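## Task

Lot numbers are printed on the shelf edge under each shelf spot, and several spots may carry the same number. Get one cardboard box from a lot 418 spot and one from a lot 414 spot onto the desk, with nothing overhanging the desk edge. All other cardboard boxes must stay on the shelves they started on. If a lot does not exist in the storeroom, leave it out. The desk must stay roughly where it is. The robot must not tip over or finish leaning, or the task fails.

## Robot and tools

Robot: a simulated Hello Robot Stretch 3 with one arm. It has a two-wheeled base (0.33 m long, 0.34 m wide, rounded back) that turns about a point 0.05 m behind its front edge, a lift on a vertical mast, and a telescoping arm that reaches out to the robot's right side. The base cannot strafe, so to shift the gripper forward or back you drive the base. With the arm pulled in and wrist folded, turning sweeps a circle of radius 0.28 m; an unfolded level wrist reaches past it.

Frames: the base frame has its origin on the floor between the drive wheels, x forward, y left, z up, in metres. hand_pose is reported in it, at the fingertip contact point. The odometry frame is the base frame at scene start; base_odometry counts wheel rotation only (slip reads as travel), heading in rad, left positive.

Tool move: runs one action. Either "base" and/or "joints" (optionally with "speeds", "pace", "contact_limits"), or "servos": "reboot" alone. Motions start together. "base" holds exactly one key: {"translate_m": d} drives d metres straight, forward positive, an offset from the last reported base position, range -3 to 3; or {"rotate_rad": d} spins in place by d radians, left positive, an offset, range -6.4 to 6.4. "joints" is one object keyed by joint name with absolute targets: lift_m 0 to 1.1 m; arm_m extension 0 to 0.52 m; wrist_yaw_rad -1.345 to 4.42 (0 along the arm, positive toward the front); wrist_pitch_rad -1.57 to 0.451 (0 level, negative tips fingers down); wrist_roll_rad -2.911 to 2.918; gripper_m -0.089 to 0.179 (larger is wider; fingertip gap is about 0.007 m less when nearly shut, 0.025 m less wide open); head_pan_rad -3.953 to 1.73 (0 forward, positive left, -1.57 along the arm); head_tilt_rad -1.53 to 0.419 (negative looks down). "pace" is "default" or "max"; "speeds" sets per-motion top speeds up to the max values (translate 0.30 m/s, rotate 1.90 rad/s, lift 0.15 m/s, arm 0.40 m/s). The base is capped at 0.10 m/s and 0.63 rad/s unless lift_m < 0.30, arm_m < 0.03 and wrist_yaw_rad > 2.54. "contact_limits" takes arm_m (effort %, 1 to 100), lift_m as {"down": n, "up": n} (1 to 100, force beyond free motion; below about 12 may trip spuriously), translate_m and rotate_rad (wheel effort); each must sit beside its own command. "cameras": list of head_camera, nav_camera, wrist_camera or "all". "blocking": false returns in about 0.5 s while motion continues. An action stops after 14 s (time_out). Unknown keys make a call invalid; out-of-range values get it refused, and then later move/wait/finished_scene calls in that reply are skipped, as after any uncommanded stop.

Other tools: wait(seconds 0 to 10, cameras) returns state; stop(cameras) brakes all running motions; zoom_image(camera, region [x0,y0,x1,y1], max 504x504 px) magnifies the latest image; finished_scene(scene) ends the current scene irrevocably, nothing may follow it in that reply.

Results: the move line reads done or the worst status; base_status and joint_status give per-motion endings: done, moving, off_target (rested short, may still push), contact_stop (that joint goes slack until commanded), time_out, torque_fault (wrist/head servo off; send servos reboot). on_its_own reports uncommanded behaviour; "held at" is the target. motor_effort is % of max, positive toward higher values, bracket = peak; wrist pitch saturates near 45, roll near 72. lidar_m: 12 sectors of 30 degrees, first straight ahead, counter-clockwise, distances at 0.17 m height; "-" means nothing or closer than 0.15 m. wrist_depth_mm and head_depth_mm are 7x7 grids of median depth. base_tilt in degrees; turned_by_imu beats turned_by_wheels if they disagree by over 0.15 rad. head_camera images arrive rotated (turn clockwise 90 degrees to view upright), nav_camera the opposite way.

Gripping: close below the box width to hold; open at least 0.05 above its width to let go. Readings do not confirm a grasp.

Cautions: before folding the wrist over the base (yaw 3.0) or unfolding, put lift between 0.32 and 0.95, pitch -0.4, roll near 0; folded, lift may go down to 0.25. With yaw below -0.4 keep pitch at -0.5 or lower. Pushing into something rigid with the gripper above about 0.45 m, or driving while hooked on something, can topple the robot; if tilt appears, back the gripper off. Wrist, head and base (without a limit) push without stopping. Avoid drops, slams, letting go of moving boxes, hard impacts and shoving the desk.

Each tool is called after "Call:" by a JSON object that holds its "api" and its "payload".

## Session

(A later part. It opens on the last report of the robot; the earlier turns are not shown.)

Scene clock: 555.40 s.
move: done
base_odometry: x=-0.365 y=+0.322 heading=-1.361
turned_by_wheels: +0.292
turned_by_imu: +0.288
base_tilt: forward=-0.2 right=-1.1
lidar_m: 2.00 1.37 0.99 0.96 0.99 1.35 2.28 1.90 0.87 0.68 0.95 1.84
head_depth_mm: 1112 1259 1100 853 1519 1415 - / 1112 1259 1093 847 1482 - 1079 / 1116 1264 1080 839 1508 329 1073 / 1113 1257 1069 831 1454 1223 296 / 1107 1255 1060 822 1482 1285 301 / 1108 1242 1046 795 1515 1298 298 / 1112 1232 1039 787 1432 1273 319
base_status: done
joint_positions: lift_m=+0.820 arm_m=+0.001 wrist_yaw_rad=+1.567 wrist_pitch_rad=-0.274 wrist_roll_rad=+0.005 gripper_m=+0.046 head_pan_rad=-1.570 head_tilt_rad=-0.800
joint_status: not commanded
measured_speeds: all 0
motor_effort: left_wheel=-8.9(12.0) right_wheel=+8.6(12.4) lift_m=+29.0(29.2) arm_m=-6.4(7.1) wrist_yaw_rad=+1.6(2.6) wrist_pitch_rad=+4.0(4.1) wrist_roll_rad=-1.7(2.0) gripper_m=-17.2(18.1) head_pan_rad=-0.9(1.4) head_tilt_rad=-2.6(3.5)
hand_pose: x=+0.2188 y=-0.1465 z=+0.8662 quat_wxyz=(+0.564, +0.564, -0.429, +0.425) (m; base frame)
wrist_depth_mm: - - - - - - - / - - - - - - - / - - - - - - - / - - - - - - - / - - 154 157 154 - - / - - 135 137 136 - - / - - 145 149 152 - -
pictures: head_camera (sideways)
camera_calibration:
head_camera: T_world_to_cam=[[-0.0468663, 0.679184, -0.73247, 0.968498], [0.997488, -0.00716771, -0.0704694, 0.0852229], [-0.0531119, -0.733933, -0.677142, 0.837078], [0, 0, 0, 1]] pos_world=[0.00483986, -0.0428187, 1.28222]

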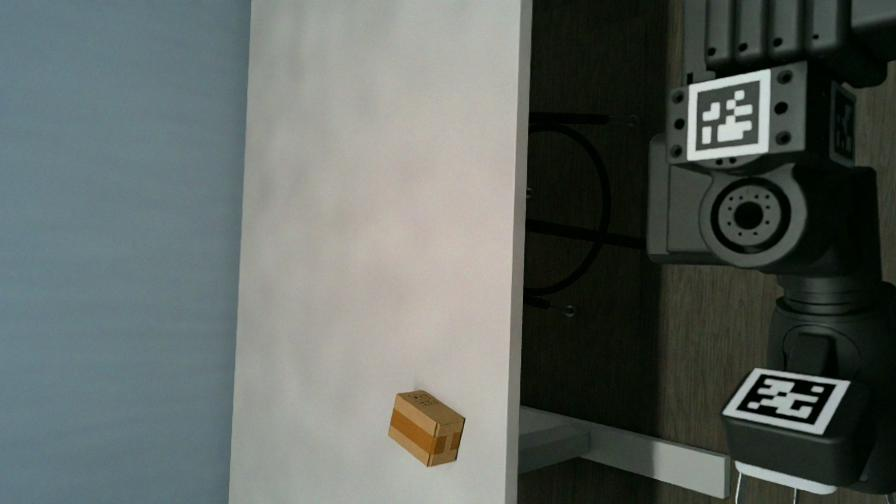

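Call:
{"api": "move", "payload": {"joints": {"wrist_yaw_rad":0}, "speeds": {"wrist_yaw_rad":0.8}}}

Call:
{"api": "move", "payload": {"joints": {"arm_m":0.28}}}

Call:
{"api": "move", "payload": {"joints": {"lift_m":0.75}}}

Call:
{"api": "move", "payload": {"joints": {"lift_m":0.71}, "speeds": {"lift_m":0.04}, "contact_limits": {"lift_m":{"down":14}}, "cameras": ["head_camera","wrist_camera"]}}

Scene clock: 566.50 s.
move: done
base_odometry: x=-0.365 y=+0.322 heading=-1.361
turned_by_wheels: +0.000
turned_by_imu: +0.000
base_tilt: forward=-0.3 right=-1.3
lidar_m: 1.99 1.37 1.00 0.96 0.99 1.35 2.28 1.90 0.87 0.68 0.95 1.84
head_depth_mm: 1113 1269 1104 850 1528 1413 - / 1111 1264 1094 843 1487 - - / 1112 1269 1076 836 534 407 - / 1112 1261 1068 831 354 346 296 / 1106 1262 1060 821 1444 1289 1125 / 1111 1251 1045 791 1517 1281 1119 / 1111 1242 1036 791 1421 1257 1120
base_status: not commanded
joint_positions: lift_m=+0.820 arm_m=+0.001 wrist_yaw_rad=+0.003 wrist_pitch_rad=-0.274 wrist_roll_rad=+0.005 gripper_m=+0.046 head_pan_rad=-1.570 head_tilt_rad=-0.800
joint_status: all done
measured_speeds: all 0
motor_effort: left_wheel=-8.1(9.3) right_wheel=+8.6(10.0) lift_m=+29.1(29.5) arm_m=-6.9(7.6) wrist_yaw_rad=-2.8(6.8) wrist_pitch_rad=+4.0(4.1) wrist_roll_rad=-1.8(2.0) gripper_m=-17.4(18.1) head_pan_rad=-0.7(1.4) head_tilt_rad=-2.3(3.2)
hand_pose: x=-0.0208 y=-0.3857 z=+0.8662 quat_wxyz=(+0.699, +0.098, -0.702, -0.096) (m; base frame)
wrist_depth_mm: - - - - - - - / - - - - - - - / - - - - - - - / - 443 - - - - - / - - 153 157 153 - - / - - 135 137 136 125 - / - - 143 149 150 - -
pictures: none

Scene clock: 569.77 s.
move: done
base_odometry: x=-0.365 y=+0.322 heading=-1.361
turned_by_wheels: +0.000
turned_by_imu: +0.000
base_tilt: forward=-0.3 right=-1.2
lidar_m: 1.99 1.37 0.99 0.96 0.99 1.35 2.27 1.90 0.87 0.68 0.95 1.85
head_depth_mm: 1110 1264 1102 851 311 - - / 1114 1267 1090 388 345 1286 1143 / 1115 1266 543 459 1505 1308 1137 / 1113 1261 1063 501 1465 1295 1127 / 1111 1259 1055 823 1488 1304 1124 / 1110 1249 1045 793 1513 1285 1111 / 1113 1238 1036 788 1423 1250 1114
base_status: not commanded
joint_positions: lift_m=+0.820 arm_m=+0.280 wrist_yaw_rad=+0.003 wrist_pitch_rad=-0.274 wrist_roll_rad=+0.005 gripper_m=+0.046 head_pan_rad=-1.570 head_tilt_rad=-0.800
joint_status: all done
measured_speeds: all 0
motor_effort: left_wheel=-8.7(8.9) right_wheel=+9.0(9.7) lift_m=+29.6(29.9) arm_m=+13.2(15.0) wrist_yaw_rad=-2.7(4.9) wrist_pitch_rad=+4.0(4.1) wrist_roll_rad=-1.8(2.1) gripper_m=-17.6(18.0) head_pan_rad=-1.2(1.7) head_tilt_rad=-2.1(3.3)
hand_pose: x=-0.0208 y=-0.6651 z=+0.8662 quat_wxyz=(+0.699, +0.098, -0.702, -0.096) (m; base frame)
wrist_depth_mm: - - - - - - - / - - - - - - - / - - - - - - - / - - - - - - - / - - 153 158 153 - - / - - 134 136 137 - - / 237 - 143 148 148 110 -
pictures: none

Scene clock: 571.23 s.
move: done
base_odometry: x=-0.365 y=+0.322 heading=-1.361
turned_by_wheels: +0.000
turned_by_imu: +0.000
base_tilt: forward=-0.4 right=-1.2
lidar_m: 2.00 1.37 1.00 0.96 0.99 1.35 2.27 1.90 0.87 0.68 0.95 1.84
head_depth_mm: 1119 1263 1097 852 1523 336 293 / 1110 1266 1087 772 382 340 1079 / 1112 1264 1084 500 1467 1306 1136 / 1106 1267 1070 586 1418 1291 1132 / 1112 1263 1057 823 1477 1297 1123 / 1112 1246 1042 794 1508 1284 1121 / 1107 1245 1033 788 1426 1256 1115
base_status: not commanded
joint_positions: lift_m=+0.750 arm_m=+0.280 wrist_yaw_rad=+0.003 wrist_pitch_rad=-0.274 wrist_roll_rad=+0.005 gripper_m=+0.046 head_pan_rad=-1.570 head_tilt_rad=-0.800
joint_status: all done
measured_speeds: all 0
motor_effort: left_wheel=-8.0(9.0) right_wheel=+8.5(10.0) lift_m=+24.3(29.0) arm_m=+10.1(12.8) wrist_yaw_rad=-3.9(4.3) wrist_pitch_rad=+4.0(4.1) wrist_roll_rad=-1.6(1.9) gripper_m=-17.1(17.8) head_pan_rad=-1.1(1.4) head_tilt_rad=-2.1(3.0)
hand_pose: x=-0.0208 y=-0.6651 z=+0.7962 quat_wxyz=(+0.699, +0.098, -0.702, -0.096) (m; base frame)
wrist_depth_mm: - - - - - - - / - - - - - - - / - - - - - - - / - - - - - - - / - - 153 158 153 - - / - - 135 137 136 - - / - - 143 148 147 110 -
pictures: none

Scene clock: 572.73 s.
move: done
base_odometry: x=-0.365 y=+0.322 heading=-1.361
turned_by_wheels: +0.000
turned_by_imu: +0.000
base_tilt: forward=-0.3 right=-1.2
lidar_m: 1.99 1.37 1.00 0.96 0.99 1.35 2.27 1.90 0.87 0.68 0.95 1.85
head_depth_mm: 1117 1265 1098 854 1522 1316 330 / 1107 1260 1090 845 447 375 329 / 1115 1264 1077 533 550 1308 1135 / 1110 1263 1065 619 1196 1297 1131 / 1105 1260 1055 823 1476 1297 1122 / 1109 1244 1043 793 1514 1283 1117 / 1111 1234 1033 786 1432 1252 1113
base_status: not commanded
joint_positions: lift_m=+0.710 arm_m=+0.280 wrist_yaw_rad=+0.003 wrist_pitch_rad=-0.264 wrist_roll_rad=+0.005 gripper_m=+0.046 head_pan_rad=-1.570 head_tilt_rad=-0.800
joint_status: all done
measured_speeds: all 0
motor_effort: left_wheel=-8.6(8.7) right_wheel=+8.7(9.6) lift_m=+24.8(27.7) arm_m=+6.0(9.5) wrist_yaw_rad=-1.7(4.1) wrist_pitch_rad=+2.1(4.1) wrist_roll_rad=-1.6(2.1) gripper_m=-17.2(18.0) head_pan_rad=-0.8(1.7) head_tilt_rad=-2.6(2.9)
contact_limits: lift_m down 14 (down: maximum 72; up: maximum 65)
hand_pose: x=-0.0208 y=-0.6660 z=+0.7585 quat_wxyz=(+0.700, +0.094, -0.702, -0.093) (m; base frame)
wrist_depth_mm: - - - - - - - / - - - - - - - / - - - - - - - / - - - - - - - / - - 152 155 153 - - / - - 134 137 136 - - / - - 146 149 150 110 -
pictures: head_camera (sideways), wrist_camera
camera_calibration:
head_camera: T_world_to_cam=[[-0.0468663, 0.679184, -0.73247, 0.968498], [0.997488, -0.00716771, -0.0704694, 0.0852229], [-0.0531119, -0.733933, -0.677142, 0.837078], [0, 0, 0, 1]] pos_world=[0.00483986, -0.0428187, 1.28222]
wrist_camera: T_world_to_cam=[[-0.998821, -0.0418774, -0.0245398, -0.0233904], [0.00308998, 0.449695, -0.893177, 1.00958], [0.0484394, -0.8922, -0.449035, -0.086472], [0, 0, 0, 1]] pos_world=[-0.0222938, -0.532134, 0.862334]

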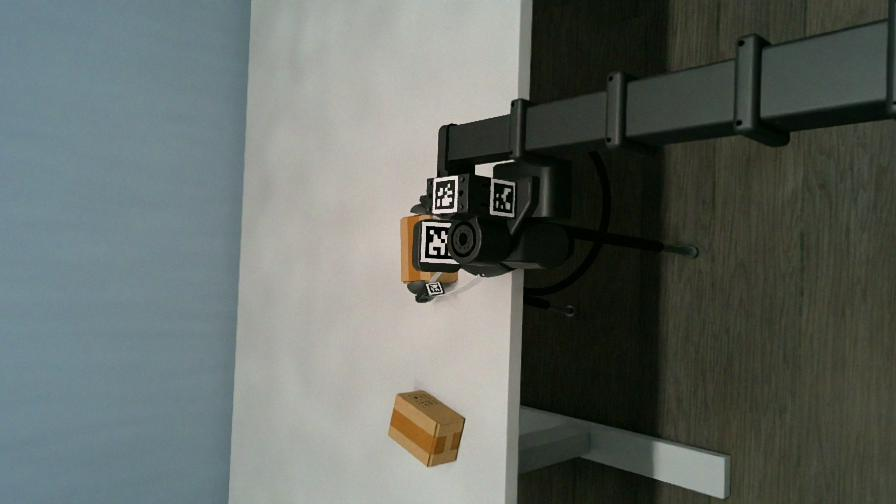

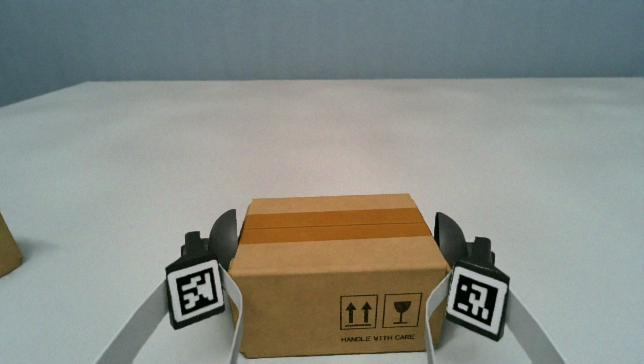

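Call:
{"api": "move", "payload": {"joints": {"lift_m":0.705}, "speeds": {"lift_m":0.03}, "contact_limits": {"lift_m":{"down":14}}}}

Scene clock: 582.63 s.
move: done
base_odometry: x=-0.365 y=+0.322 heading=-1.361
turned_by_wheels: +0.000
turned_by_imu: +0.000
base_tilt: forward=-0.3 right=-1.2
lidar_m: 1.99 1.37 0.99 0.96 0.99 1.35 2.27 1.90 0.87 0.68 0.95 1.84
head_depth_mm: 1110 1262 1106 853 1522 1319 342 / 1114 1264 1090 844 454 380 334 / 1119 1266 1084 562 553 1310 1129 / 1114 1265 1065 624 1200 1293 1126 / 1117 1260 1060 821 1486 1291 1124 / 1119 1245 1047 795 1505 1285 1122 / 1105 1240 1040 791 1430 1254 1111
base_status: not commanded
joint_positions: lift_m=+0.705 arm_m=+0.280 wrist_yaw_rad=+0.003 wrist_pitch_rad=-0.245 wrist_roll_rad=+0.005 gripper_m=+0.046 head_pan_rad=-1.570 head_tilt_rad=-0.800
joint_status: all done
measured_speeds: all 0
motor_effort: left_wheel=-8.1(8.7) right_wheel=+8.2(9.9) lift_m=+21.5(26.5) arm_m=-1.5(1.5) wrist_yaw_rad=-3.6(3.6) wrist_pitch_rad=-1.3(2.2) wrist_roll_rad=-1.8(1.9) gripper_m=-17.3(17.6) head_pan_rad=-1.2(1.8) head_tilt_rad=-1.7(2.7)
contact_limits: lift_m down 14 (down: maximum 72; up: maximum 65)
hand_pose: x=-0.0208 y=-0.6677 z=+0.7581 quat_wxyz=(+0.700, +0.088, -0.703, -0.086) (m; base frame)
wrist_depth_mm: - - - - - - - / - - - - - - - / - - - - - - - / - - - - - - - / - - 152 156 153 - - / - - 136 136 136 - - / - - 146 149 149 110 -
pictures: none

Call:
{"api": "move", "payload": {"joints": {"gripper_m":0.179}}}

Call:
{"api": "move", "payload": {"joints": {"arm_m":0.0}, "cameras": ["head_camera"]}}

Scene clock: 588.23 s.
move: done
base_odometry: x=-0.365 y=+0.322 heading=-1.361
turned_by_wheels: +0.000
turned_by_imu: +0.000
base_tilt: forward=-0.2 right=-1.2
lidar_m: 1.99 1.37 1.00 0.96 0.99 1.35 2.28 1.90 0.87 0.68 0.95 1.85
head_depth_mm: 1116 1268 1100 851 1527 1318 341 / 1111 1268 1091 846 454 380 334 / 1115 1256 1078 561 552 1306 1135 / 1106 1264 1071 626 1198 1302 1131 / 1110 1265 1056 801 1484 1297 1128 / 1112 1243 1045 797 1515 1286 1116 / 1111 1242 1035 787 1425 1252 1112
base_status: not commanded
joint_positions: lift_m=+0.705 arm_m=+0.280 wrist_yaw_rad=+0.001 wrist_pitch_rad=-0.263 wrist_roll_rad=+0.005 gripper_m=+0.179 head_pan_rad=-1.570 head_tilt_rad=-0.800
joint_status: all done
measured_speeds: all 0
motor_effort: left_wheel=-7.9(8.5) right_wheel=+8.3(9.5) lift_m=+26.0(26.0) arm_m=-12.0(12.3) wrist_yaw_rad=-1.0(3.4) wrist_pitch_rad=+2.1(2.1) wrist_roll_rad=-1.7(2.0) gripper_m=+0.9(82.9) head_pan_rad=-1.6(2.0) head_tilt_rad=-1.6(2.9)
contact_limits: lift_m down 14 (down: maximum 72; up: maximum 65)
hand_pose: x=-0.0213 y=-0.6661 z=+0.7537 quat_wxyz=(+0.700, +0.093, -0.702, -0.093) (m; base frame)
wrist_depth_mm: - - - - - - - / - - - - - - - / - - - - - - - / - - - 179 - - - / - 142 148 141 146 - - / - 126 138 136 140 - - / - - - 150 150 - 105
pictures: none

Scene clock: 591.50 s.
move: done
base_odometry: x=-0.365 y=+0.322 heading=-1.361
turned_by_wheels: +0.000
turned_by_imu: +0.000
base_tilt: forward=-0.3 right=-1.0
lidar_m: 1.99 1.37 1.00 0.96 0.99 1.35 2.28 1.90 0.87 0.68 0.95 1.84
head_depth_mm: 1107 1263 1103 850 1529 1321 326 / 1115 1266 1090 845 1475 1314 318 / 1114 1262 1077 838 1495 1260 317 / 1112 1272 1066 805 1455 420 340 / 1114 1257 1059 825 1483 1264 1123 / 1108 1244 1044 794 1500 1287 1118 / 1113 1237 1035 786 1431 1253 1118
base_status: not commanded
joint_positions: lift_m=+0.705 arm_m=+0.001 wrist_yaw_rad=+0.001 wrist_pitch_rad=-0.264 wrist_roll_rad=+0.005 gripper_m=+0.179 head_pan_rad=-1.570 head_tilt_rad=-0.800
joint_status: all done
measured_speeds: all 0
motor_effort: left_wheel=-7.8(8.6) right_wheel=+9.2(9.3) lift_m=+28.1(28.5) arm_m=-12.4(14.4) wrist_yaw_rad=-1.5(2.8) wrist_pitch_rad=+2.1(2.2) wrist_roll_rad=-1.6(2.0) gripper_m=+0.2(1.2) head_pan_rad=-1.5(2.3) head_tilt_rad=-1.9(2.6)
contact_limits: lift_m down 14 (down: maximum 72; up: maximum 65)
hand_pose: x=-0.0213 y=-0.3866 z=+0.7536 quat_wxyz=(+0.700, +0.093, -0.702, -0.093) (m; base frame)
wrist_depth_mm: - - - - - - - / - 430 - 413 - - - / - 391 - 393 - - - / - - - - - - - / - 751 - - - - - / 123 140 - - - - - / 950 982 985 976 - 970 105
pictures: head_camera (sideways)
camera_calibration:
head_camera: T_world_to_cam=[[-0.0468663, 0.679184, -0.73247, 0.968498], [0.997488, -0.00716771, -0.0704694, 0.0852229], [-0.0531119, -0.733933, -0.677142, 0.837078], [0, 0, 0, 1]] pos_world=[0.00483986, -0.0428187, 1.28222]

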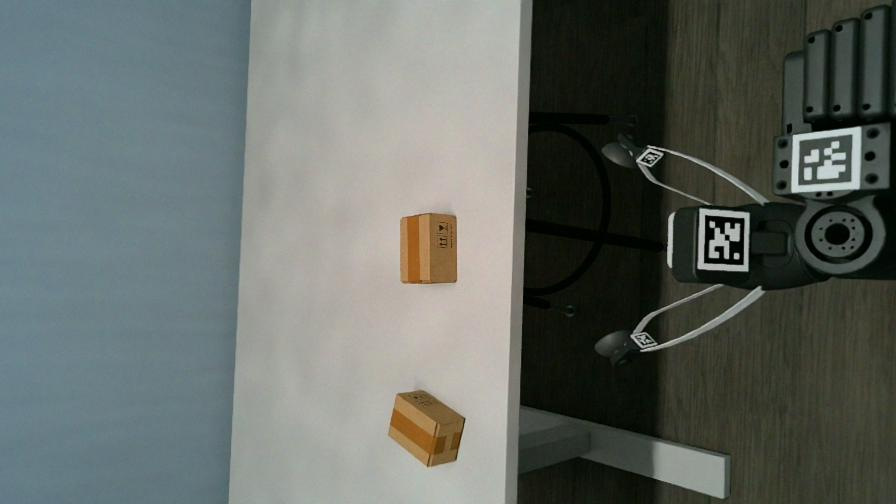

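Call:
{"api": "finished_scene", "payload": {"scene": 2}}

The scene is finished: the task was done.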